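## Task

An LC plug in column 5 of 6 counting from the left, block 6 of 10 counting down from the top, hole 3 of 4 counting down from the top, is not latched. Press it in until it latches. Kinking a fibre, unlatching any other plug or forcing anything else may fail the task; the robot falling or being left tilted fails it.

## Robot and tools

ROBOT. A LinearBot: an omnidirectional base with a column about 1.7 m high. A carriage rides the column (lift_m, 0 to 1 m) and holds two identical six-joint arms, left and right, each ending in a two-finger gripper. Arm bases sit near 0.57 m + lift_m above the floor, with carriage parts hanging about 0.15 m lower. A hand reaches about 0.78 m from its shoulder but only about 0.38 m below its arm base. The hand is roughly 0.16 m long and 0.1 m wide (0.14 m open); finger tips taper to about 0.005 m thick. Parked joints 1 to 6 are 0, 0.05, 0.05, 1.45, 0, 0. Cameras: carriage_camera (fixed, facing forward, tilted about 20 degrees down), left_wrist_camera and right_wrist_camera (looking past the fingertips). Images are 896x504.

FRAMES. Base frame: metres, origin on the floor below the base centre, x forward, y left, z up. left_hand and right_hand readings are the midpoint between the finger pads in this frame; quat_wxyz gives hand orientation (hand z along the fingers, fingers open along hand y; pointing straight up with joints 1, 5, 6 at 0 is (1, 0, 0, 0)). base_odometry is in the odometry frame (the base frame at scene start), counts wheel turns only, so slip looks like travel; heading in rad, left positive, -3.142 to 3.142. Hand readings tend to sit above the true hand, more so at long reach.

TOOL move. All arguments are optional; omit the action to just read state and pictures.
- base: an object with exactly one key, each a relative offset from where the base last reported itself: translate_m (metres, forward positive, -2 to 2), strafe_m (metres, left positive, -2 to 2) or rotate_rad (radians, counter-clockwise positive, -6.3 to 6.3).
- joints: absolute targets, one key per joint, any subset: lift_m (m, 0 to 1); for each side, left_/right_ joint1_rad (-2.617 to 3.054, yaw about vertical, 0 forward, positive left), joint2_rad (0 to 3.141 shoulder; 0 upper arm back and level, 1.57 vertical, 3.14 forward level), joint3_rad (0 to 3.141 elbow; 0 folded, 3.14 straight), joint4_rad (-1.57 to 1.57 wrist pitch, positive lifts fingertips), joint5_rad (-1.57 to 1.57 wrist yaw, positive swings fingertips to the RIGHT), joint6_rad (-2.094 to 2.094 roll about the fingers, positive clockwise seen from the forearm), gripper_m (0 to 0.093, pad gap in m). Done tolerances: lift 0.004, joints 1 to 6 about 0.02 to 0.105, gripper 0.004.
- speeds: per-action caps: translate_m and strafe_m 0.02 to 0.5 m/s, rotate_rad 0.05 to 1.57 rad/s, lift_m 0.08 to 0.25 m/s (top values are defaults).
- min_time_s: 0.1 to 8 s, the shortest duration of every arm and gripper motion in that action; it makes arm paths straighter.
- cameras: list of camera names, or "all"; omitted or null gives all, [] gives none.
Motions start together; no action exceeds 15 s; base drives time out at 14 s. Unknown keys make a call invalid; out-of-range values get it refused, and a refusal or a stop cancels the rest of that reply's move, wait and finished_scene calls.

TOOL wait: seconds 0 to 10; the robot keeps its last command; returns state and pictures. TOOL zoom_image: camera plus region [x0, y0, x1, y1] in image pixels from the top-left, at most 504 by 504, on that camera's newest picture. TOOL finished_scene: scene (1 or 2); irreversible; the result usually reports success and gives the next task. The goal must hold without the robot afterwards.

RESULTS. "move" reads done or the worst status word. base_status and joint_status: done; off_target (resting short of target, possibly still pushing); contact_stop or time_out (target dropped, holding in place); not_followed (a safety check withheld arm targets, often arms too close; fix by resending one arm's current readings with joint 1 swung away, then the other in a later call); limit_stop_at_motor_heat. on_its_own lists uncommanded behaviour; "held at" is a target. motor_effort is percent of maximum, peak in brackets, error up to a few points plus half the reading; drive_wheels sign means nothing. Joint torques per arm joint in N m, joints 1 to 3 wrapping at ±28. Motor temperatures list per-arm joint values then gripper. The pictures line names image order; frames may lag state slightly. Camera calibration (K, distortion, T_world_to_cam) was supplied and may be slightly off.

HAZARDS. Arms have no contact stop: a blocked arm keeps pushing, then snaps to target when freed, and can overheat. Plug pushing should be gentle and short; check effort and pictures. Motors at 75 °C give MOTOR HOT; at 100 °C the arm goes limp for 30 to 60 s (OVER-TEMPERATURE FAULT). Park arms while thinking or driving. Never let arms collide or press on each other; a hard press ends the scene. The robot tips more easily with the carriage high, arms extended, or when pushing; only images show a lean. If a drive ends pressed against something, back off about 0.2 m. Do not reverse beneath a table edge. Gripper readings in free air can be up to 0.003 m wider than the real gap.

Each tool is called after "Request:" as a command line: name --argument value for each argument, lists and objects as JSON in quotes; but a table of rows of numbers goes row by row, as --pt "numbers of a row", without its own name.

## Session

Request:
move

Scene clock: 0.00 s.
Joint torques (N m): no reading
Motor temperatures (°C): left_arm=[23 33 35 26 24 24 21] | right_arm=[26 28 38 28 24 22 23]
base_odometry: x=+0.000 y=+0.000 heading=+0.000
base_status: not commanded
joint_positions: lift_m=+0.300 left_joint1_rad=+0.004 left_joint2_rad=+0.063 left_joint3_rad=+0.033 left_joint4_rad=+1.474 left_joint5_rad=-0.018 left_joint6_rad=-0.029 left_gripper_m=+0.09396 right_joint1_rad=+0.011 right_joint2_rad=+0.057 right_joint3_rad=+0.039 right_joint4_rad=+1.486 right_joint5_rad=-0.007 right_joint6_rad=-0.003 right_gripper_m=+0.09396
joint_status: not commanded
motor_effort: lift_m=+32 drive_wheels=+1
left_hand: x=+0.2576 y=+0.2988 z=+1.2828 quat_wxyz=(+0.998, -0.010, +0.063, -0.012) (m; base frame)
right_hand: x=+0.2511 y=-0.2941 z=+1.2849 quat_wxyz=(+0.999, -0.004, +0.051, +0.004) (m; base frame)
pictures: carriage_camera, left_wrist_camera, right_wrist_camera
camera_calibration:
left_wrist_camera: T_world_to_cam=[[0.0320835, -0.999067, 0.0289186, 0.257386], [0.741962, 0.00442105, -0.670427, 0.671989], [0.669674, 0.0429662, 0.741412, -1.01619], [0, 0, 0, 1]] pos_world=[0.173665, 0.297837, 1.19649]
right_wrist_camera: T_world_to_cam=[[0.0524012, -0.998441, -0.0192466, -0.278101], [0.75402, 0.0521951, -0.654775, 0.670891], [0.654758, 0.0197986, 0.755579, -1.00607], [0, 0, 0, 1]] pos_world=[0.167438, -0.292766, 1.19409]

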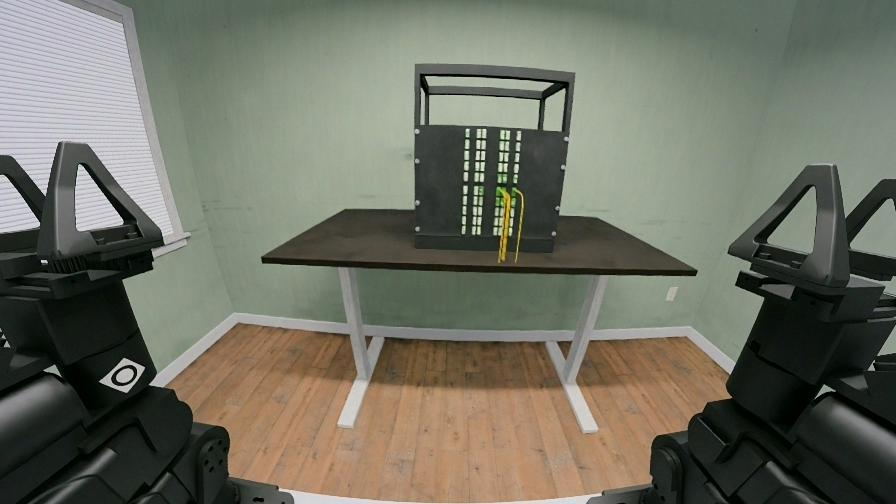

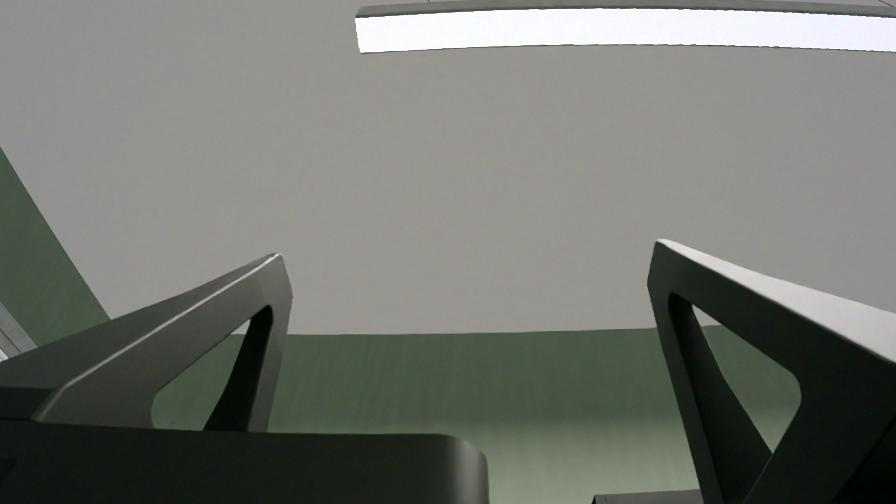

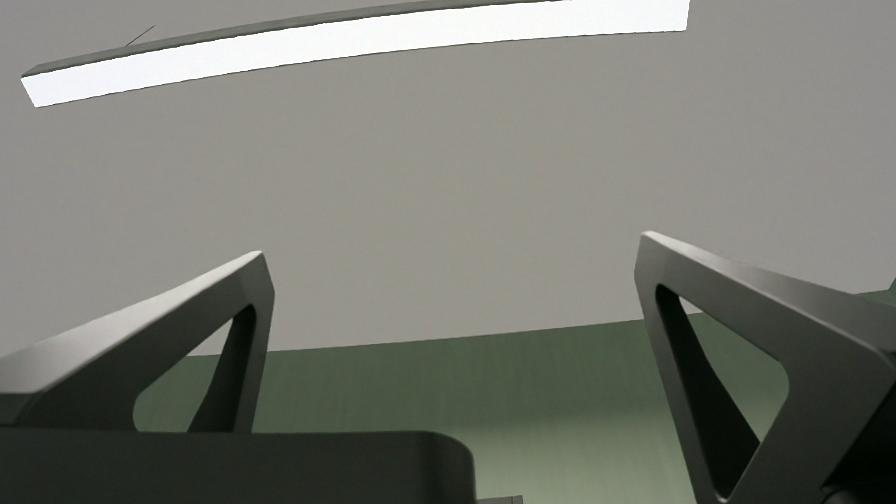

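Request:
zoom_image --camera "carriage_camera" --region '[400, 110, 590, 270]'

Request:
zoom_image --camera "carriage_camera" --region '[455, 160, 535, 240]'

Scaled by 2.653 from the camera's 896x504 image, which has a finer 1280x720 frame.

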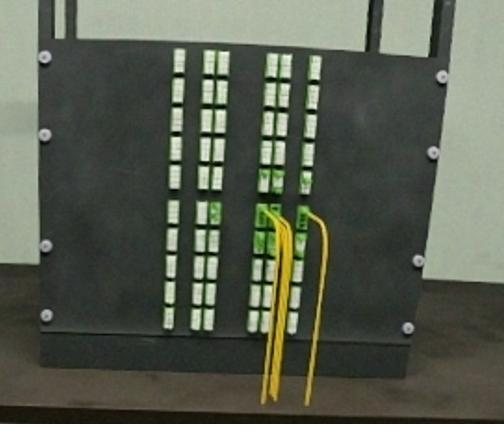

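Scaled by 6.300 from the camera's 896x504 image, which has a finer 1280x720 frame.

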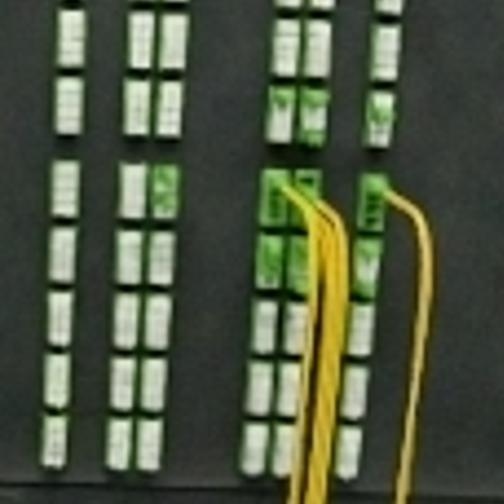

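Request:
move --base '{"rotate_rad": -0.043}' --cameras '[]'

Request:
move --base '{"strafe_m": 0.131}' --speeds '{"strafe_m": 0.15}' --cameras '[]'

Request:
wait --seconds 1.0 --cameras '["carriage_camera"]'

Request:
zoom_image --camera "carriage_camera" --region '[430, 110, 640, 270]'

Scene clock: 37.93 s.
Joint torques (N m): left_arm=[0.01 3.51 5.14 -0.15 0.04 0.07] | right_arm=[-0.02 2.67 7.28 -0.26 -0.01 0.11]
Motor temperatures (°C): left_arm=[23 34 37 26 24 24 21] | right_arm=[26 29 40 27 24 22 23]
move: done
base_odometry: x=+0.000 y=+0.000 heading=-0.043
base_status: done
joint_positions: lift_m=+0.300 left_joint1_rad=+0.004 left_joint2_rad=+0.063 left_joint3_rad=+0.033 left_joint4_rad=+1.474 left_joint5_rad=-0.018 left_joint6_rad=-0.029 left_gripper_m=+0.09396 right_joint1_rad=+0.011 right_joint2_rad=+0.057 right_joint3_rad=+0.039 right_joint4_rad=+1.487 right_joint5_rad=-0.007 right_joint6_rad=-0.003 right_gripper_m=+0.09396
joint_status: not commanded
motor_effort: lift_m=+31(32) drive_wheels=-4(8)
left_hand: x=+0.2576 y=+0.2988 z=+1.2828 quat_wxyz=(+0.998, -0.010, +0.063, -0.012) (m; base frame)
right_hand: x=+0.2510 y=-0.2941 z=+1.2849 quat_wxyz=(+0.999, -0.004, +0.051, +0.004) (m; base frame)
pictures: none
No camera images: "cameras" was empty.

Scene clock: 39.70 s.
Joint torques (N m): left_arm=[0.01 3.52 5.15 -0.15 0.04 0.07] | right_arm=[0.02 2.65 7.28 -0.25 0 0.11]
Motor temperatures (°C): left_arm=[23 34 37 26 24 24 21] | right_arm=[26 29 40 27 24 22 23]
move: done
base_odometry: x=+0.005 y=+0.131 heading=-0.042
base_status: done
joint_positions: lift_m=+0.300 left_joint1_rad=+0.004 left_joint2_rad=+0.063 left_joint3_rad=+0.033 left_joint4_rad=+1.474 left_joint5_rad=-0.018 left_joint6_rad=-0.029 left_gripper_m=+0.09396 right_joint1_rad=+0.011 right_joint2_rad=+0.057 right_joint3_rad=+0.039 right_joint4_rad=+1.487 right_joint5_rad=-0.007 right_joint6_rad=-0.003 right_gripper_m=+0.09396
joint_status: not commanded
motor_effort: lift_m=+31(32) drive_wheels=-5(13)
left_hand: x=+0.2576 y=+0.2988 z=+1.2828 quat_wxyz=(+0.998, -0.010, +0.063, -0.012) (m; base frame)
right_hand: x=+0.2510 y=-0.2941 z=+1.2849 quat_wxyz=(+0.999, -0.004, +0.051, +0.004) (m; base frame)
pictures: none
No camera images: "cameras" was empty.

Scene clock: 40.70 s.
Joint torques (N m): left_arm=[-0.01 3.51 5.15 -0.15 0.03 0.07] | right_arm=[-0.02 2.66 7.27 -0.25 -0.01 0.11]
Motor temperatures (°C): left_arm=[23 34 37 26 24 24 21] | right_arm=[26 29 40 27 24 22 23]
base_odometry: x=+0.005 y=+0.131 heading=-0.042
base_status: done
joint_positions: lift_m=+0.300 left_joint1_rad=+0.004 left_joint2_rad=+0.063 left_joint3_rad=+0.033 left_joint4_rad=+1.474 left_joint5_rad=-0.018 left_joint6_rad=-0.029 left_gripper_m=+0.09396 right_joint1_rad=+0.011 right_joint2_rad=+0.057 right_joint3_rad=+0.039 right_joint4_rad=+1.487 right_joint5_rad=-0.007 right_joint6_rad=-0.003 right_gripper_m=+0.09396
joint_status: not commanded
motor_effort: lift_m=+31(32) drive_wheels=-5(13)
left_hand: x=+0.2576 y=+0.2988 z=+1.2828 quat_wxyz=(+0.998, -0.010, +0.063, -0.012) (m; base frame)
right_hand: x=+0.2510 y=-0.2941 z=+1.2849 quat_wxyz=(+0.999, -0.004, +0.051, +0.004) (m; base frame)
wait: 1.00 s; at rest by 0.27 s
pictures: carriage_camera

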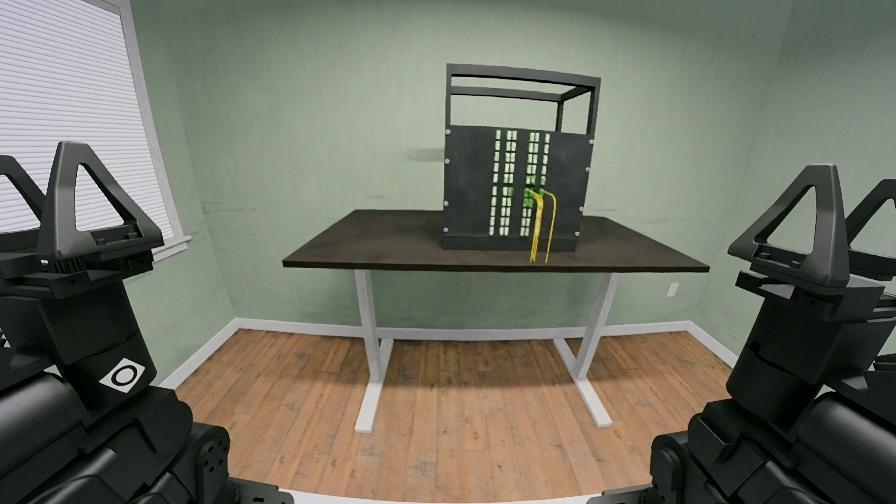

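Scaled by 2.400 from the camera's 896x504 image, which has a finer 1280x720 frame.

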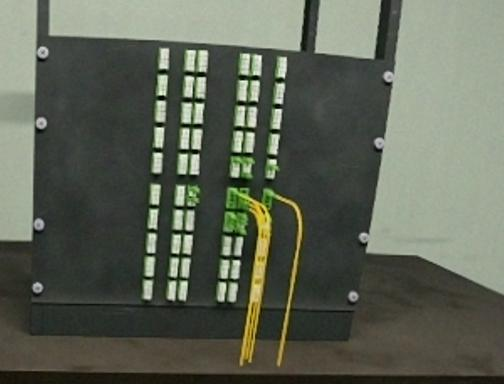

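Request:
move --base '{"translate_m": 0.13}' --joints '{"lift_m": 0.15, "right_joint1_rad": 0.005, "right_joint2_rad": 1.11, "right_joint3_rad": 0.69, "right_joint4_rad": 1.05, "right_joint5_rad": -0.03, "right_joint6_rad": -0.065, "right_gripper_m": 0.012}' --speeds '{"translate_m": 0.1}' --min_time_s 3 --cameras '[]'

Request:
wait --seconds 1.0 --cameras '["carriage_camera", "right_wrist_camera"]'

Request:
zoom_image --camera "right_wrist_camera" --region '[300, 150, 600, 350]'

Scene clock: 61.13 s.
Joint torques (N m): left_arm=[0.01 3.52 5.15 -0.15 0.04 0.07] | right_arm=[-0.5 -2.86 12.23 1.84 -0.1 0]
Motor temperatures (°C): left_arm=[23 34 37 25 24 24 21] | right_arm=[26 30 41 27 24 22 23]
move: done
base_odometry: x=+0.135 y=+0.126 heading=-0.041
base_status: done
joint_positions: lift_m=+0.150 left_joint1_rad=+0.004 left_joint2_rad=+0.063 left_joint3_rad=+0.033 left_joint4_rad=+1.474 left_joint5_rad=-0.018 left_joint6_rad=-0.029 left_gripper_m=+0.09396 right_joint1_rad=+0.011 right_joint2_rad=+1.105 right_joint3_rad=+0.652 right_joint4_rad=+1.052 right_joint5_rad=-0.019 right_joint6_rad=-0.054 right_gripper_m=+0.01212
joint_status: all done
motor_effort: lift_m=+30(33) drive_wheels=-2(9)
left_hand: x=+0.2575 y=+0.2988 z=+1.1330 quat_wxyz=(+0.998, -0.010, +0.063, -0.012) (m; base frame)
right_hand: x=+0.5744 y=-0.2884 z=+1.1410 quat_wxyz=(+0.884, -0.024, +0.466, -0.014) (m; base frame)
pictures: none
No camera images: "cameras" was empty.

Scene clock: 62.13 s.
Joint torques (N m): left_arm=[0.01 3.49 5.16 -0.15 0.03 0.07] | right_arm=[-0.49 -2.85 12.26 1.86 -0.1 0]
Motor temperatures (°C): left_arm=[23 34 37 25 24 24 21] | right_arm=[26 30 41 27 24 22 23]
base_odometry: x=+0.135 y=+0.126 heading=-0.041
base_status: done
joint_positions: lift_m=+0.150 left_joint1_rad=+0.004 left_joint2_rad=+0.063 left_joint3_rad=+0.033 left_joint4_rad=+1.474 left_joint5_rad=-0.018 left_joint6_rad=-0.029 left_gripper_m=+0.09396 right_joint1_rad=+0.011 right_joint2_rad=+1.105 right_joint3_rad=+0.652 right_joint4_rad=+1.051 right_joint5_rad=-0.019 right_joint6_rad=-0.054 right_gripper_m=+0.01212
joint_status: all done
motor_effort: lift_m=+30(33) drive_wheels=-2(9)
left_hand: x=+0.2575 y=+0.2988 z=+1.1330 quat_wxyz=(+0.998, -0.010, +0.063, -0.012) (m; base frame)
right_hand: x=+0.5745 y=-0.2884 z=+1.1408 quat_wxyz=(+0.884, -0.024, +0.467, -0.014) (m; base frame)
wait: 1.00 s; at rest by 0.27 s
pictures: carriage_camera, right_wrist_camera
camera_calibration:
carriage_camera: T_world_to_cam=[[-0.0103155, -0.999808, 0.016669, -0.0162819], [-0.368317, -0.0116988, -0.929627, 1.088], [0.929643, -0.015729, -0.368126, 0.302839], [0, 0, 0, 1]] pos_world=[0.119029, 0.00121295, 1.12319]
right_wrist_camera: T_world_to_cam=[[0.00513706, -0.999976, 0.00472774, -0.292764], [-0.0125951, -0.00479213, -0.999909, 1.15014], [0.999907, 0.00507705, -0.0126194, -0.435132], [0, 0, 0, 1]] pos_world=[0.451082, -0.285036, 1.14593]

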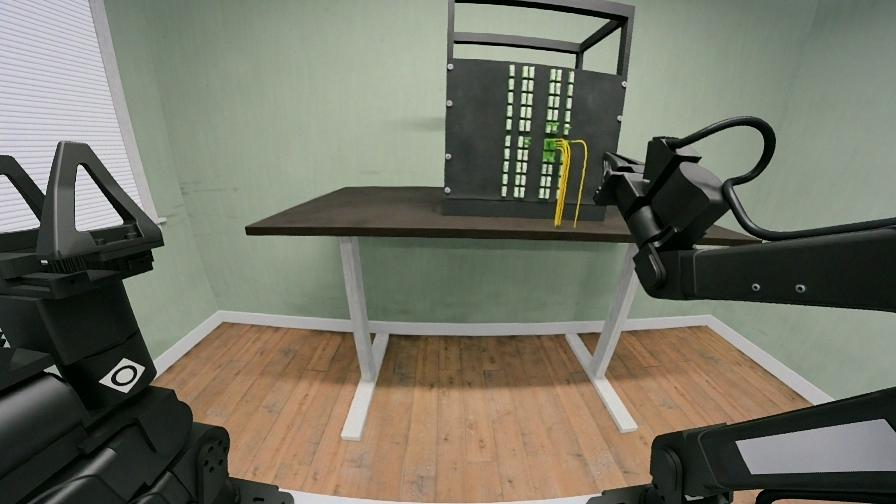

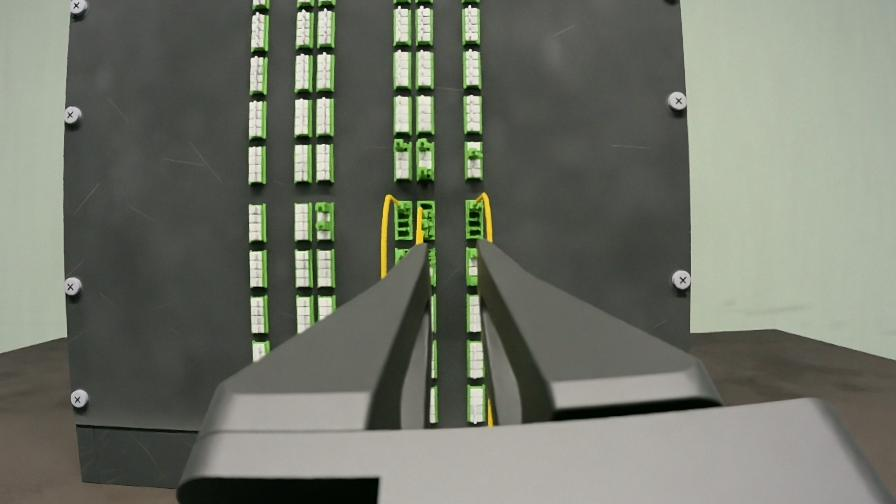

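Scaled by 1.680 from the camera's 896x504 image, which has a finer 1280x720 frame.

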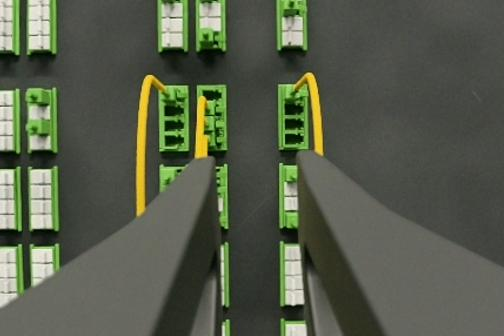

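Request:
zoom_image --camera "right_wrist_camera" --region '[370, 185, 500, 265]'

Request:
zoom_image --camera "right_wrist_camera" --region '[405, 190, 445, 250]'

Scaled by 3.877 from the camera's 896x504 image, which has a finer 1280x720 frame.

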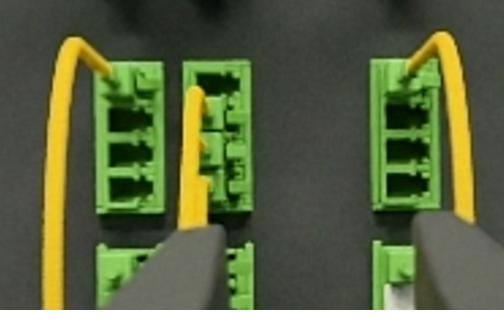

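Scaled by 8.400 from the camera's 896x504 image, which has a finer 1280x720 frame.

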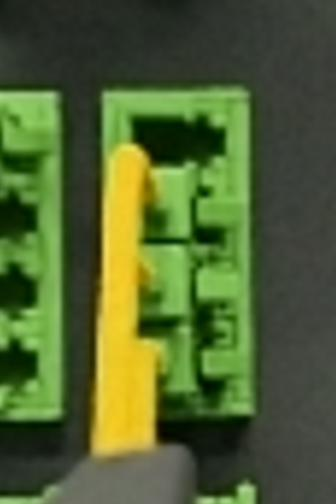

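Request:
move --base '{"strafe_m": 0.0154}' --joints '{"lift_m": 0.2032, "right_joint1_rad": 0.005, "right_joint2_rad": 1.232, "right_joint3_rad": 1.496, "right_joint4_rad": -0.516, "right_joint5_rad": -0.02, "right_joint6_rad": -0.065, "right_gripper_m": 0.012, "left_joint1_rad": 0.0, "left_joint2_rad": 1.5526, "left_joint3_rad": 1.146, "left_joint4_rad": 0.688, "left_joint5_rad": 0, "left_joint6_rad": 0, "left_gripper_m": 0.0}' --speeds '{"strafe_m": 0.05}' --min_time_s 3 --cameras '[]'

Request:
move --joints '{"left_joint1_rad": -0.95}' --min_time_s 2.5 --cameras '[]'

Request:
wait --seconds 1.0

Scene clock: 183.93 s.
Joint torques (N m): left_arm=[-0.35 -5.97 8.43 1.79 0.15 0.23] | right_arm=[-0.4 -3.64 12.16 2.61 0.01 0]
Motor temperatures (°C): left_arm=[23 33 38 25 24 24 21] | right_arm=[26 28 56 31 24 22 23]
move: done
base_odometry: x=+0.136 y=+0.141 heading=-0.042
base_status: done
joint_positions: lift_m=+0.203 left_joint1_rad=+0.004 left_joint2_rad=+1.542 left_joint3_rad=+1.124 left_joint4_rad=+0.703 left_joint5_rad=-0.015 left_joint6_rad=-0.015 left_gripper_m=+0.00050 right_joint1_rad=+0.010 right_joint2_rad=+1.226 right_joint3_rad=+1.458 right_joint4_rad=-0.516 right_joint5_rad=-0.021 right_joint6_rad=-0.054 right_gripper_m=+0.01212
joint_status: all done
motor_effort: lift_m=+31(43) drive_wheels=+4(9)
left_hand: x=+0.7202 y=+0.3002 z=+1.1612 quat_wxyz=(+0.800, -0.011, +0.599, +0.000) (m; base frame)
right_hand: x=+0.6150 y=-0.2882 z=+1.1671 quat_wxyz=(+0.600, -0.032, +0.799, -0.005) (m; base frame)
pictures: none
No camera images: "cameras" was empty.

Scene clock: 186.73 s.
Joint torques (N m): left_arm=[-0.61 -5.96 8.46 1.81 0.13 0.22] | right_arm=[-0.36 -3.64 12.15 2.63 0.01 0]
Motor temperatures (°C): left_arm=[23 34 38 25 24 24 21] | right_arm=[26 29 56 32 24 22 23]
move: done
base_odometry: x=+0.136 y=+0.141 heading=-0.042
base_status: not commanded
joint_positions: lift_m=+0.203 left_joint1_rad=-0.942 left_joint2_rad=+1.542 left_joint3_rad=+1.124 left_joint4_rad=+0.701 left_joint5_rad=-0.011 left_joint6_rad=-0.014 left_gripper_m=+0.00050 right_joint1_rad=+0.010 right_joint2_rad=+1.226 right_joint3_rad=+1.458 right_joint4_rad=-0.519 right_joint5_rad=-0.021 right_joint6_rad=-0.054 right_gripper_m=+0.01212
joint_status: all done
motor_effort: lift_m=+32(32) drive_wheels=+4(4)
left_hand: x=+0.5172 y=-0.1052 z=+1.1607 quat_wxyz=(+0.712, +0.265, +0.539, -0.365) (m; base frame)
right_hand: x=+0.6148 y=-0.2882 z=+1.1664 quat_wxyz=(+0.599, -0.032, +0.800, -0.005) (m; base frame)
pictures: none
No camera images: "cameras" was empty.

Scene clock: 187.73 s.
Joint torques (N m): left_arm=[-0.62 -5.96 8.43 1.81 0.13 0.22] | right_arm=[-0.42 -3.64 12.15 2.63 0.01 0.01]
Motor temperatures (°C): left_arm=[23 34 38 26 24 24 21] | right_arm=[26 29 56 32 24 22 23]
base_odometry: x=+0.136 y=+0.141 heading=-0.042
base_status: not commanded
joint_positions: lift_m=+0.203 left_joint1_rad=-0.942 left_joint2_rad=+1.542 left_joint3_rad=+1.124 left_joint4_rad=+0.701 left_joint5_rad=-0.011 left_joint6_rad=-0.014 left_gripper_m=+0.00050 right_joint1_rad=+0.010 right_joint2_rad=+1.226 right_joint3_rad=+1.458 right_joint4_rad=-0.519 right_joint5_rad=-0.021 right_joint6_rad=-0.054 right_gripper_m=+0.01212
joint_status: all done
motor_effort: lift_m=+31(32) drive_wheels=+4(4)
left_hand: x=+0.5172 y=-0.1052 z=+1.1607 quat_wxyz=(+0.712, +0.265, +0.539, -0.365) (m; base frame)
right_hand: x=+0.6148 y=-0.2882 z=+1.1664 quat_wxyz=(+0.599, -0.032, +0.800, -0.005) (m; base frame)
wait: 1.00 s; at rest by 0.27 s
pictures: carriage_camera, left_wrist_camera, right_wrist_camera
camera_calibration:
carriage_camera: T_world_to_cam=[[-0.0103155, -0.999808, 0.016669, -0.017167], [-0.368317, -0.0116988, -0.929627, 1.13736], [0.929643, -0.015729, -0.368126, 0.322386], [0, 0, 0, 1]] pos_world=[0.119029, 0.00121295, 1.17629]
left_wrist_camera: T_world_to_cam=[[-0.787067, -0.616109, -0.0305744, 0.381978], [-0.173932, 0.269202, -0.947248, 1.22217], [0.591838, -0.74023, -0.319041, 0.106671], [0, 0, 0, 1]] pos_world=[0.450084, -0.0147088, 1.20341]
right_wrist_camera: T_world_to_cam=[[0.011426, -0.999907, 0.00742791, -0.299811], [-0.78197, -0.0135649, -0.623168, 1.20729], [0.623211, 0.00131192, -0.782053, 0.652839], [0, 0, 0, 1]] pos_world=[0.540639, -0.284262, 1.26513]

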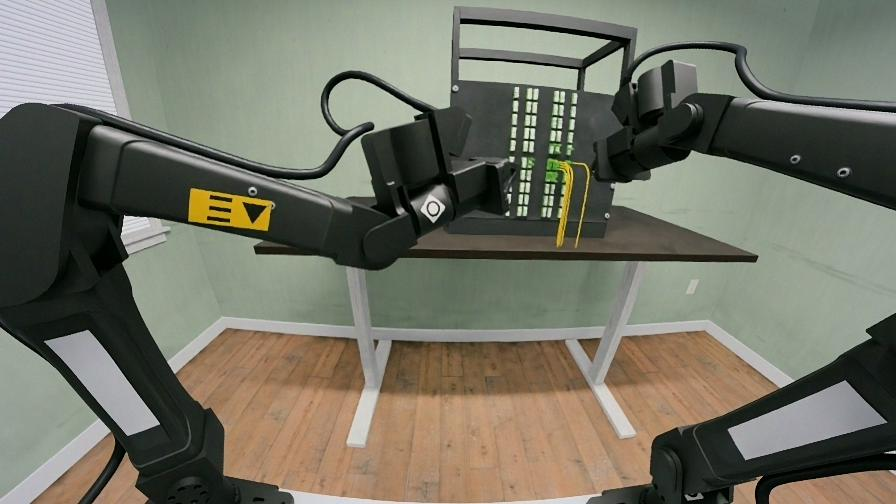

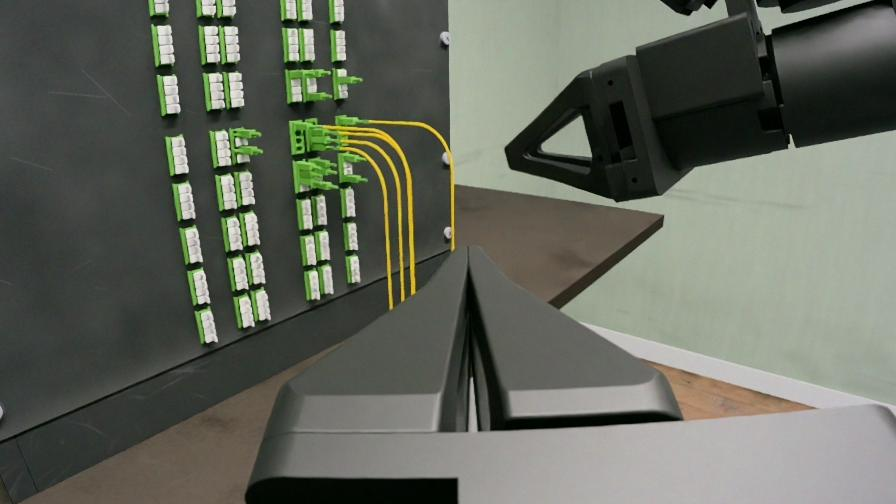

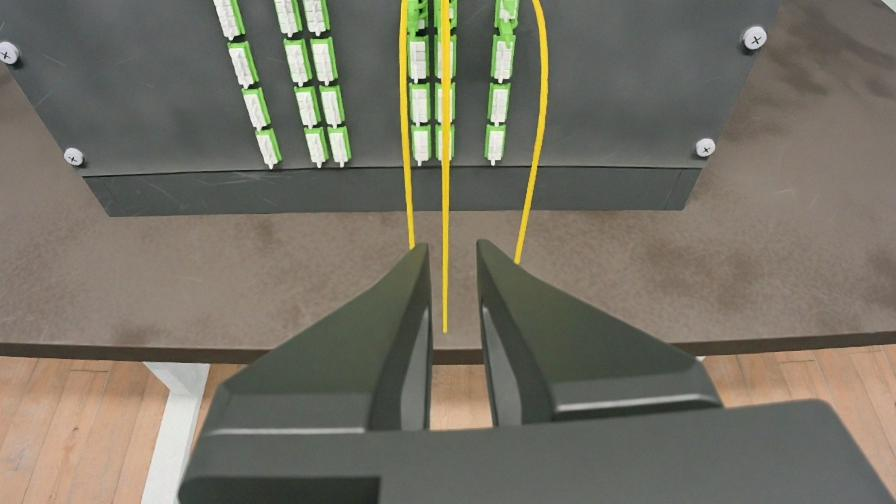

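Request:
move --base '{"translate_m": 0.07}' --speeds '{"translate_m": 0.1}' --cameras '[]'

Request:
wait --seconds 1.0 --cameras '["left_wrist_camera", "right_wrist_camera"]'

Request:
zoom_image --camera "right_wrist_camera" --region '[380, 0, 560, 260]'

Request:
zoom_image --camera "left_wrist_camera" --region '[330, 100, 560, 260]'

Scene clock: 207.90 s.
Joint torques (N m): left_arm=[-0.49 -6.01 8.44 1.83 0.13 0.22] | right_arm=[-0.42 -3.96 12 2.65 0.01 0]
Motor temperatures (°C): left_arm=[23 35 40 28 24 24 21] | right_arm=[26 29 55 35 24 22 23]
move: done
base_odometry: x=+0.206 y=+0.138 heading=-0.041
base_status: done
joint_positions: lift_m=+0.203 left_joint1_rad=-0.944 left_joint2_rad=+1.543 left_joint3_rad=+1.124 left_joint4_rad=+0.699 left_joint5_rad=-0.012 left_joint6_rad=-0.014 left_gripper_m=+0.00050 right_joint1_rad=+0.010 right_joint2_rad=+1.230 right_joint3_rad=+1.460 right_joint4_rad=-0.521 right_joint5_rad=-0.021 right_joint6_rad=-0.054 right_gripper_m=+0.01212
joint_status: not commanded
motor_effort: lift_m=+32(32) drive_wheels=-2(11)
left_hand: x=+0.5166 y=-0.1059 z=+1.1601 quat_wxyz=(+0.711, +0.266, +0.539, -0.365) (m; base frame)
right_hand: x=+0.6156 y=-0.2882 z=+1.1654 quat_wxyz=(+0.597, -0.032, +0.801, -0.005) (m; base frame)
pictures: none
No camera images: "cameras" was empty.

Scene clock: 208.90 s.
Joint torques (N m): left_arm=[-0.49 -6.01 8.43 1.83 0.13 0.22] | right_arm=[-0.4 -3.92 12.01 2.66 0.01 0]
Motor temperatures (°C): left_arm=[23 35 40 28 24 24 21] | right_arm=[26 29 55 35 24 22 23]
base_odometry: x=+0.206 y=+0.138 heading=-0.041
base_status: done
joint_positions: lift_m=+0.203 left_joint1_rad=-0.944 left_joint2_rad=+1.543 left_joint3_rad=+1.124 left_joint4_rad=+0.699 left_joint5_rad=-0.012 left_joint6_rad=-0.014 left_gripper_m=+0.00050 right_joint1_rad=+0.010 right_joint2_rad=+1.230 right_joint3_rad=+1.460 right_joint4_rad=-0.521 right_joint5_rad=-0.021 right_joint6_rad=-0.054 right_gripper_m=+0.01212
joint_status: not commanded
motor_effort: lift_m=+31(32) drive_wheels=-2(11)
left_hand: x=+0.5166 y=-0.1059 z=+1.1601 quat_wxyz=(+0.711, +0.266, +0.539, -0.365) (m; base frame)
right_hand: x=+0.6156 y=-0.2882 z=+1.1654 quat_wxyz=(+0.597, -0.032, +0.801, -0.005) (m; base frame)
wait: 1.00 s; at rest by 0.27 s
pictures: left_wrist_camera, right_wrist_camera
camera_calibration:
left_wrist_camera: T_world_to_cam=[[-0.788092, -0.614797, -0.0306063, 0.381735], [-0.174819, 0.271216, -0.946509, 1.22144], [0.590212, -0.740585, -0.321222, 0.10962], [0, 0, 0, 1]] pos_world=[0.449675, -0.0154028, 1.203]
right_wrist_camera: T_world_to_cam=[[0.0113913, -0.999907, 0.00746147, -0.299842], [-0.78436, -0.0135634, -0.620158, 1.20522], [0.620202, 0.00121194, -0.784441, 0.656099], [0, 0, 0, 1]] pos_world=[0.541832, -0.284262, 1.26434]

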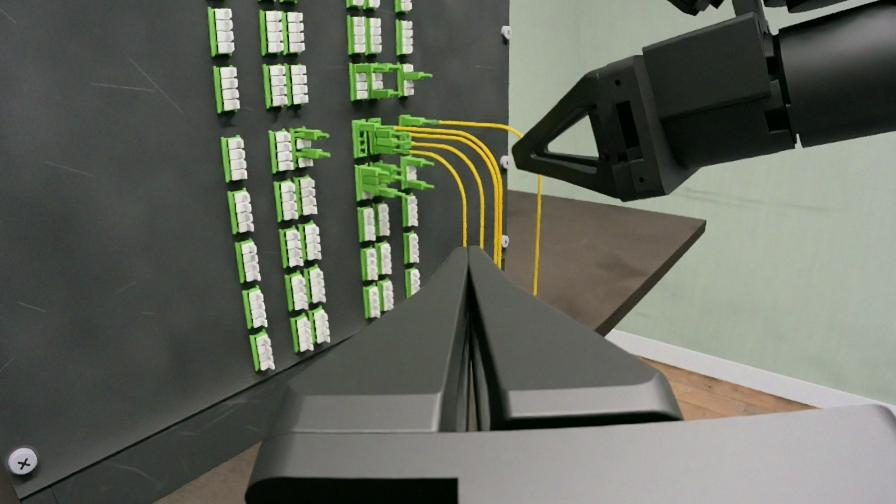

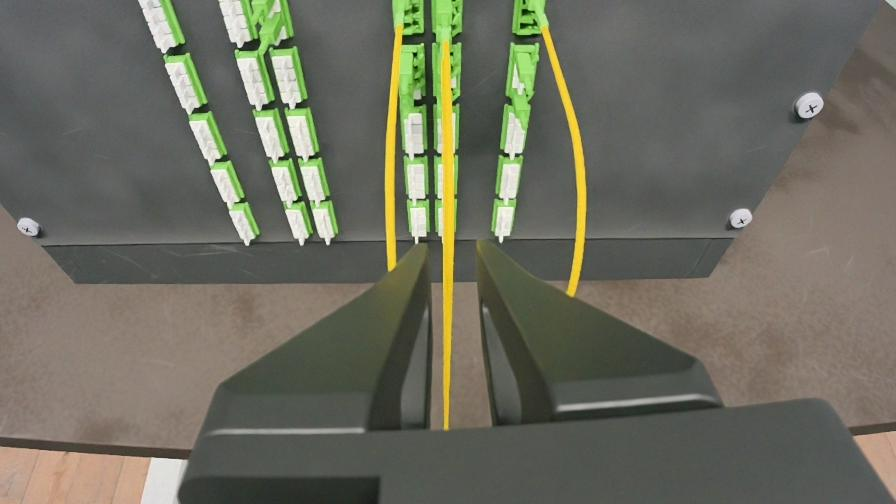

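Scaled by 1.938 from the camera's 896x504 image, which has a finer 1280x720 frame.

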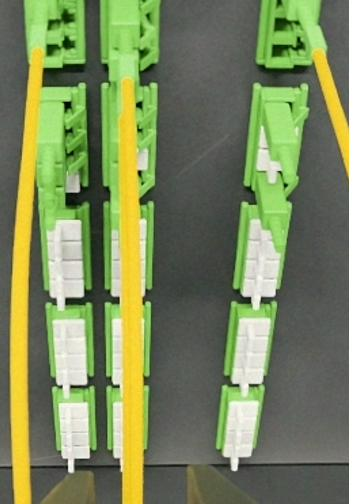

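Scaled by 2.191 from the camera's 896x504 image, which has a finer 1280x720 frame.

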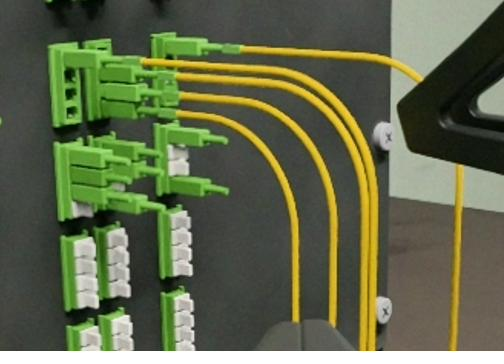

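Request:
zoom_image --camera "left_wrist_camera" --region '[345, 105, 445, 180]'

Request:
zoom_image --camera "right_wrist_camera" --region '[400, 0, 480, 100]'

Scaled by 5.040 from the camera's 896x504 image, which has a finer 1280x720 frame.

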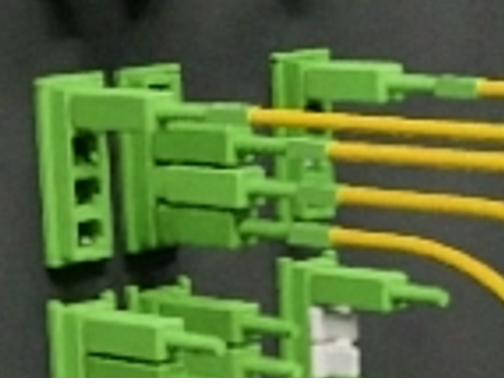

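Scaled by 5.040 from the camera's 896x504 image, which has a finer 1280x720 frame.

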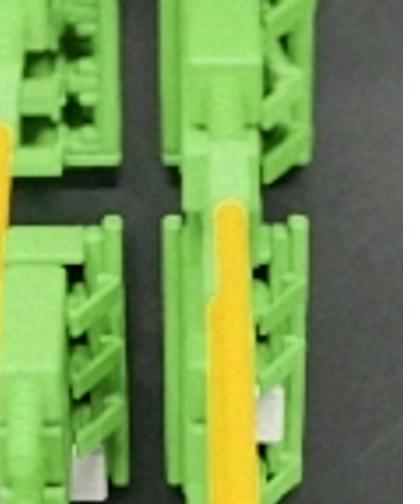

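Request:
zoom_image --camera "left_wrist_camera" --region '[370, 115, 420, 155]'

Scaled by 10.080 from the camera's 896x504 image, which has a finer 1280x720 frame.

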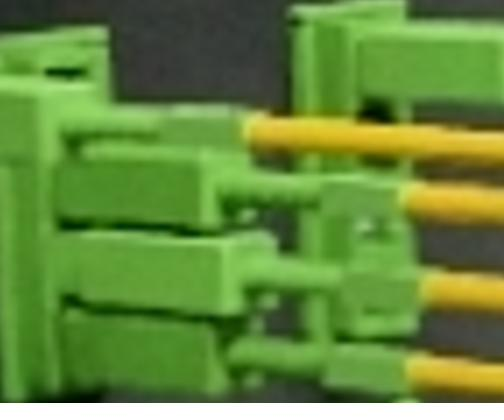

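Request:
zoom_image --camera "left_wrist_camera" --region '[495, 120, 575, 200]'

Request:
zoom_image --camera "left_wrist_camera" --region '[385, 105, 485, 205]'

Scaled by 6.300 from the camera's 896x504 image, which has a finer 1280x720 frame.

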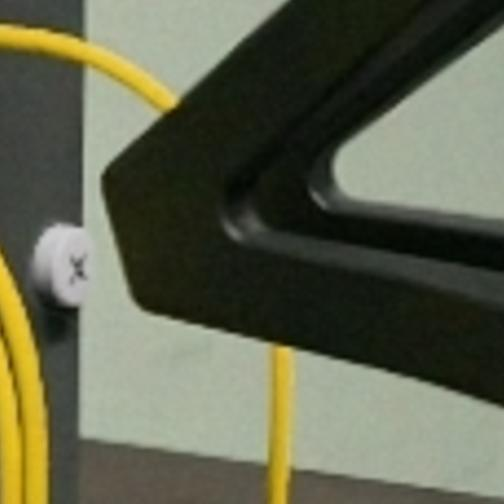

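Scaled by 5.040 from the camera's 896x504 image, which has a finer 1280x720 frame.

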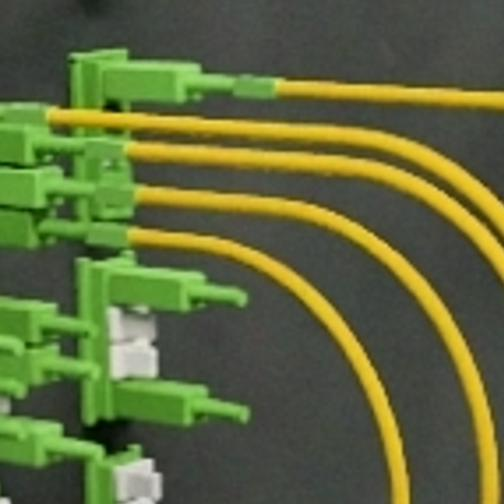

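Request:
move --joints '{"lift_m": 0.2010, "right_joint1_rad": 0.018}' --min_time_s 1 --cameras '[]'

Request:
move --base '{"translate_m": 0.04}' --speeds '{"translate_m": 0.06}' --cameras '[]'

Request:
wait --seconds 1.0 --cameras '["left_wrist_camera", "right_wrist_camera"]'

Request:
zoom_image --camera "right_wrist_camera" --region '[400, 0, 500, 140]'

Request:
zoom_image --camera "left_wrist_camera" --region '[390, 95, 550, 215]'

Scene clock: 248.20 s.
Joint torques (N m): left_arm=[-0.49 -6.11 8.25 1.86 0.13 0.22] | right_arm=[0.46 -3.99 11.84 2.68 0.01 0.01]
Motor temperatures (°C): left_arm=[23 36 42 30 24 24 22] | right_arm=[26 29 58 36 24 22 23]
move: done
base_odometry: x=+0.206 y=+0.138 heading=-0.041
base_status: not commanded
joint_positions: lift_m=+0.201 left_joint1_rad=-0.944 left_joint2_rad=+1.544 left_joint3_rad=+1.127 left_joint4_rad=+0.697 left_joint5_rad=-0.012 left_joint6_rad=-0.014 left_gripper_m=+0.00050 right_joint1_rad=+0.012 right_joint2_rad=+1.230 right_joint3_rad=+1.461 right_joint4_rad=-0.523 right_joint5_rad=-0.021 right_joint6_rad=-0.054 right_gripper_m=+0.01212
joint_status: all done
motor_effort: lift_m=+29(30) drive_wheels=-2(2)
left_hand: x=+0.5168 y=-0.1062 z=+1.1582 quat_wxyz=(+0.711, +0.266, +0.540, -0.365) (m; base frame)
right_hand: x=+0.6154 y=-0.2871 z=+1.1634 quat_wxyz=(+0.597, -0.033, +0.802, -0.004) (m; base frame)
pictures: none
No camera images: "cameras" was empty.

Scene clock: 249.40 s.
Joint torques (N m): left_arm=[-0.38 -6.16 8.25 1.87 0.12 0.23] | right_arm=[0.43 -4.16 11.84 2.69 0.01 0]
Motor temperatures (°C): left_arm=[23 36 42 30 24 24 22] | right_arm=[26 29 58 36 24 22 23]
move: done
base_odometry: x=+0.246 y=+0.137 heading=-0.041
base_status: done
joint_positions: lift_m=+0.201 left_joint1_rad=-0.945 left_joint2_rad=+1.544 left_joint3_rad=+1.127 left_joint4_rad=+0.696 left_joint5_rad=-0.011 left_joint6_rad=-0.014 left_gripper_m=+0.00050 right_joint1_rad=+0.012 right_joint2_rad=+1.232 right_joint3_rad=+1.461 right_joint4_rad=-0.524 right_joint5_rad=-0.021 right_joint6_rad=-0.054 right_gripper_m=+0.01212
joint_status: not commanded
motor_effort: lift_m=+29(29) drive_wheels=-2(12)
left_hand: x=+0.5164 y=-0.1068 z=+1.1578 quat_wxyz=(+0.710, +0.267, +0.540, -0.365) (m; base frame)
right_hand: x=+0.6159 y=-0.2871 z=+1.1624 quat_wxyz=(+0.596, -0.033, +0.803, -0.004) (m; base frame)
pictures: none
No camera images: "cameras" was empty.

Scene clock: 250.40 s.
Joint torques (N m): left_arm=[-0.39 -6.16 8.23 1.87 0.12 0.22] | right_arm=[0.44 -4.11 11.86 2.7 0.01 0.01]
Motor temperatures (°C): left_arm=[23 36 42 31 24 24 22] | right_arm=[26 29 58 36 24 22 23]
base_odometry: x=+0.246 y=+0.137 heading=-0.041
base_status: done
joint_positions: lift_m=+0.201 left_joint1_rad=-0.945 left_joint2_rad=+1.544 left_joint3_rad=+1.127 left_joint4_rad=+0.696 left_joint5_rad=-0.011 left_joint6_rad=-0.014 left_gripper_m=+0.00050 right_joint1_rad=+0.012 right_joint2_rad=+1.232 right_joint3_rad=+1.461 right_joint4_rad=-0.524 right_joint5_rad=-0.021 right_joint6_rad=-0.054 right_gripper_m=+0.01212
joint_status: not commanded
motor_effort: lift_m=+29(29) drive_wheels=-2(12)
left_hand: x=+0.5164 y=-0.1068 z=+1.1578 quat_wxyz=(+0.710, +0.267, +0.540, -0.365) (m; base frame)
right_hand: x=+0.6159 y=-0.2871 z=+1.1624 quat_wxyz=(+0.596, -0.033, +0.803, -0.004) (m; base frame)
wait: 1.00 s; at rest by 0.27 s
pictures: left_wrist_camera, right_wrist_camera
camera_calibration:
left_wrist_camera: T_world_to_cam=[[-0.789198, -0.613359, -0.0309289, 0.382088], [-0.175204, 0.273129, -0.945888, 1.21922], [0.588617, -0.741074, -0.323016, 0.111256], [0, 0, 0, 1]] pos_world=[0.449668, -0.0161973, 1.201]
right_wrist_camera: T_world_to_cam=[[0.0141242, -0.999873, 0.00739124, -0.300422], [-0.786917, -0.0156759, -0.61686, 1.20079], [0.616897, 0.00289638, -0.787038, 0.659188], [0, 0, 0, 1]] pos_world=[0.542518, -0.283469, 1.26175]

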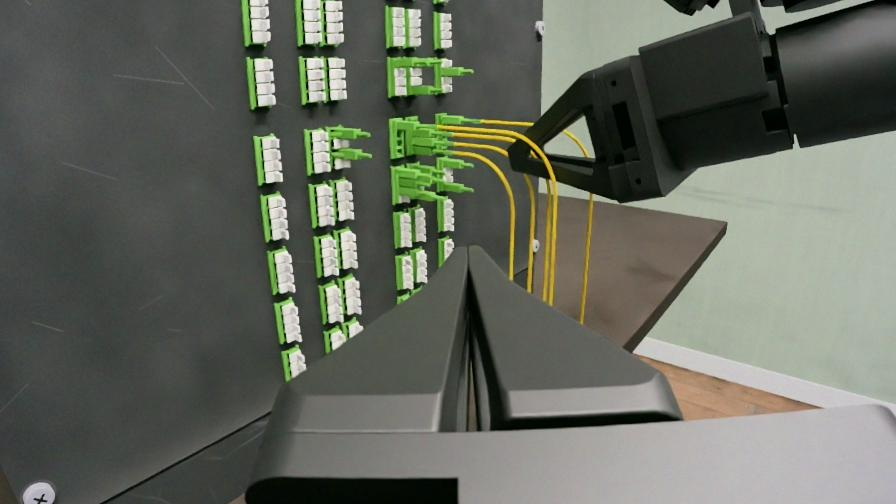

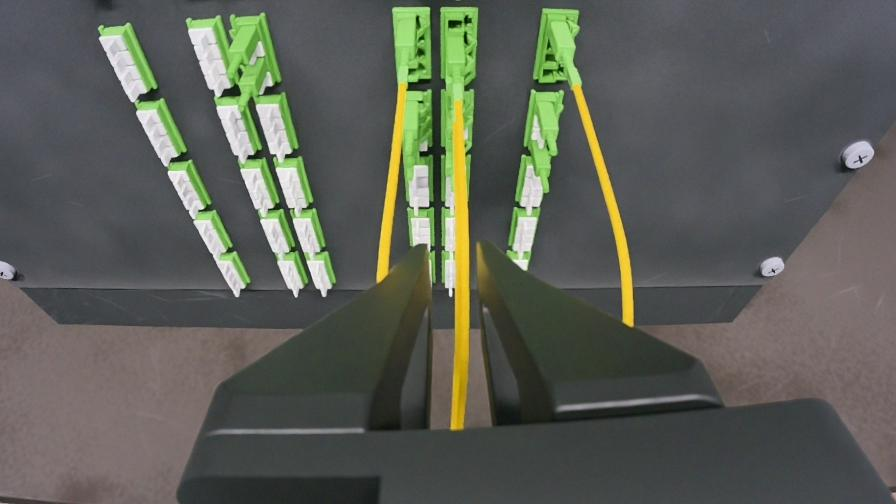

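Scaled by 3.600 from the camera's 896x504 image, which has a finer 1280x720 frame.

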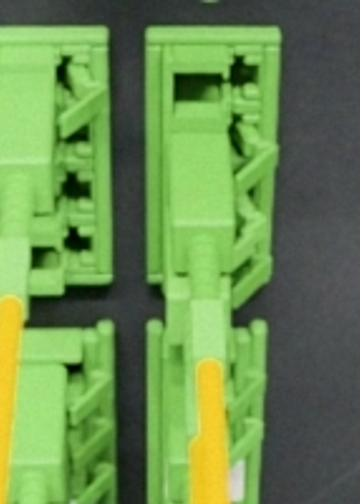

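Scaled by 3.150 from the camera's 896x504 image, which has a finer 1280x720 frame.

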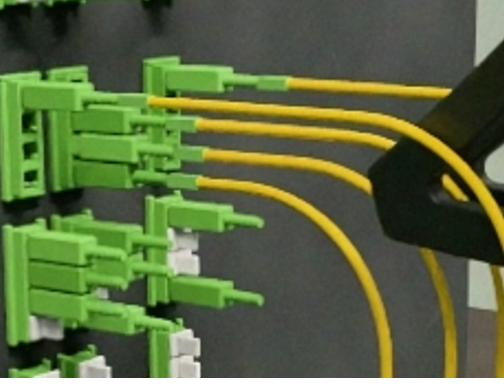

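Request:
move --joints '{"right_joint1_rad": 0.003}' --min_time_s 1 --cameras '[]'

Request:
wait --seconds 0.5 --cameras '["carriage_camera", "right_wrist_camera"]'

Request:
zoom_image --camera "right_wrist_camera" --region '[420, 0, 500, 120]'

Scene clock: 272.33 s.
Joint torques (N m): left_arm=[-0.39 -6.15 8.24 1.87 0.12 0.22] | right_arm=[-0.5 -4.11 11.84 2.7 0.01 0]
Motor temperatures (°C): left_arm=[23 35 44 32 24 24 22] | right_arm=[26 30 62 37 24 22 23]
move: done
base_odometry: x=+0.246 y=+0.137 heading=-0.041
base_status: not commanded
joint_positions: lift_m=+0.201 left_joint1_rad=-0.945 left_joint2_rad=+1.544 left_joint3_rad=+1.127 left_joint4_rad=+0.696 left_joint5_rad=-0.011 left_joint6_rad=-0.014 left_gripper_m=+0.00050 right_joint1_rad=+0.009 right_joint2_rad=+1.232 right_joint3_rad=+1.461 right_joint4_rad=-0.524 right_joint5_rad=-0.021 right_joint6_rad=-0.054 right_gripper_m=+0.01212
joint_status: all done
motor_effort: lift_m=+29(29) drive_wheels=-2(2)
left_hand: x=+0.5164 y=-0.1068 z=+1.1578 quat_wxyz=(+0.710, +0.267, +0.540, -0.365) (m; base frame)
right_hand: x=+0.6159 y=-0.2885 z=+1.1624 quat_wxyz=(+0.596, -0.032, +0.803, -0.005) (m; base frame)
pictures: none
No camera images: "cameras" was empty.

Scene clock: 272.83 s.
Joint torques (N m): left_arm=[-0.42 -6.13 8.25 1.86 0.12 0.22] | right_arm=[-0.5 -4.12 11.86 2.7 0.01 0]
Motor temperatures (°C): left_arm=[23 35 44 32 24 24 22] | right_arm=[26 30 62 37 24 22 23]
base_odometry: x=+0.246 y=+0.137 heading=-0.041
base_status: not commanded
joint_positions: lift_m=+0.201 left_joint1_rad=-0.945 left_joint2_rad=+1.544 left_joint3_rad=+1.127 left_joint4_rad=+0.696 left_joint5_rad=-0.011 left_joint6_rad=-0.014 left_gripper_m=+0.00050 right_joint1_rad=+0.009 right_joint2_rad=+1.232 right_joint3_rad=+1.461 right_joint4_rad=-0.524 right_joint5_rad=-0.021 right_joint6_rad=-0.054 right_gripper_m=+0.01212
joint_status: all done
motor_effort: lift_m=+29(29) drive_wheels=-2(2)
left_hand: x=+0.5164 y=-0.1068 z=+1.1578 quat_wxyz=(+0.710, +0.267, +0.540, -0.365) (m; base frame)
right_hand: x=+0.6159 y=-0.2885 z=+1.1624 quat_wxyz=(+0.596, -0.032, +0.803, -0.005) (m; base frame)
wait: 0.50 s; at rest by 0.27 s
pictures: carriage_camera, right_wrist_camera
camera_calibration:
carriage_camera: T_world_to_cam=[[-0.0103155, -0.999808, 0.016669, -0.0171336], [-0.368317, -0.0116988, -0.929627, 1.1355], [0.929643, -0.015729, -0.368126, 0.32165], [0, 0, 0, 1]] pos_world=[0.119029, 0.00121295, 1.17429]
right_wrist_camera: T_world_to_cam=[[0.0107204, -0.999914, 0.00749371, -0.299808], [-0.786968, -0.0130603, -0.616856, 1.20155], [0.616901, 0.000715649, -0.78704, 0.658566], [0, 0, 0, 1]] pos_world=[0.542525, -0.284561, 1.26175]

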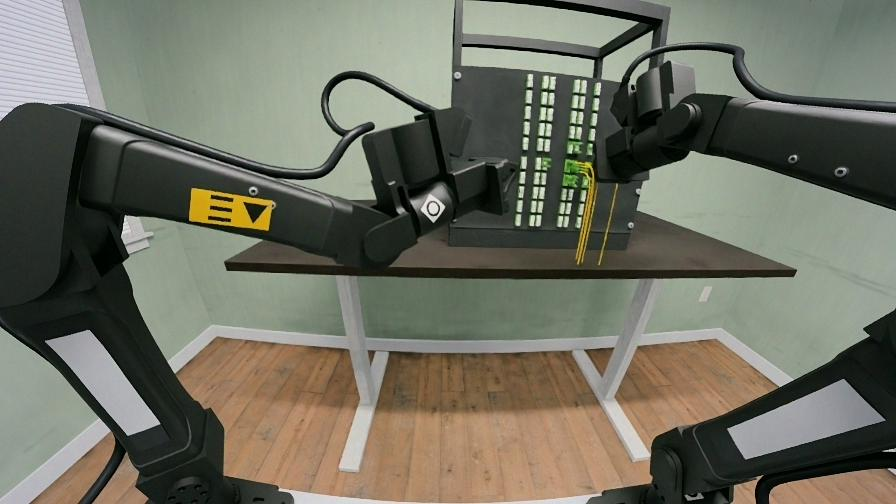

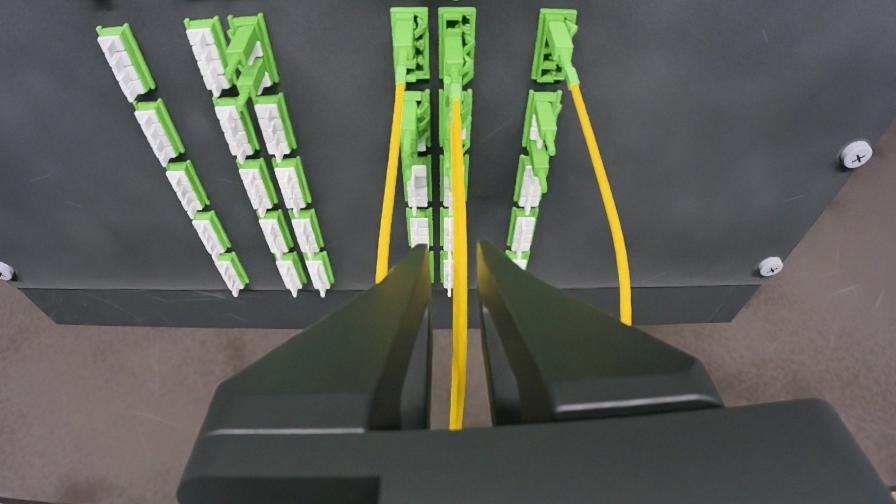

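Scaled by 4.200 from the camera's 896x504 image, which has a finer 1280x720 frame.

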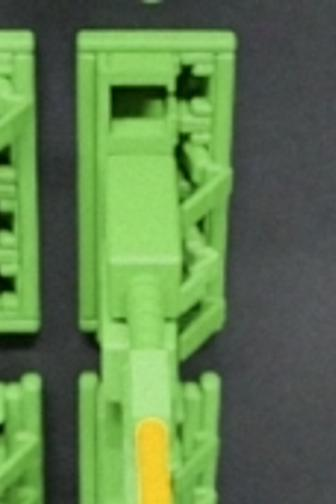

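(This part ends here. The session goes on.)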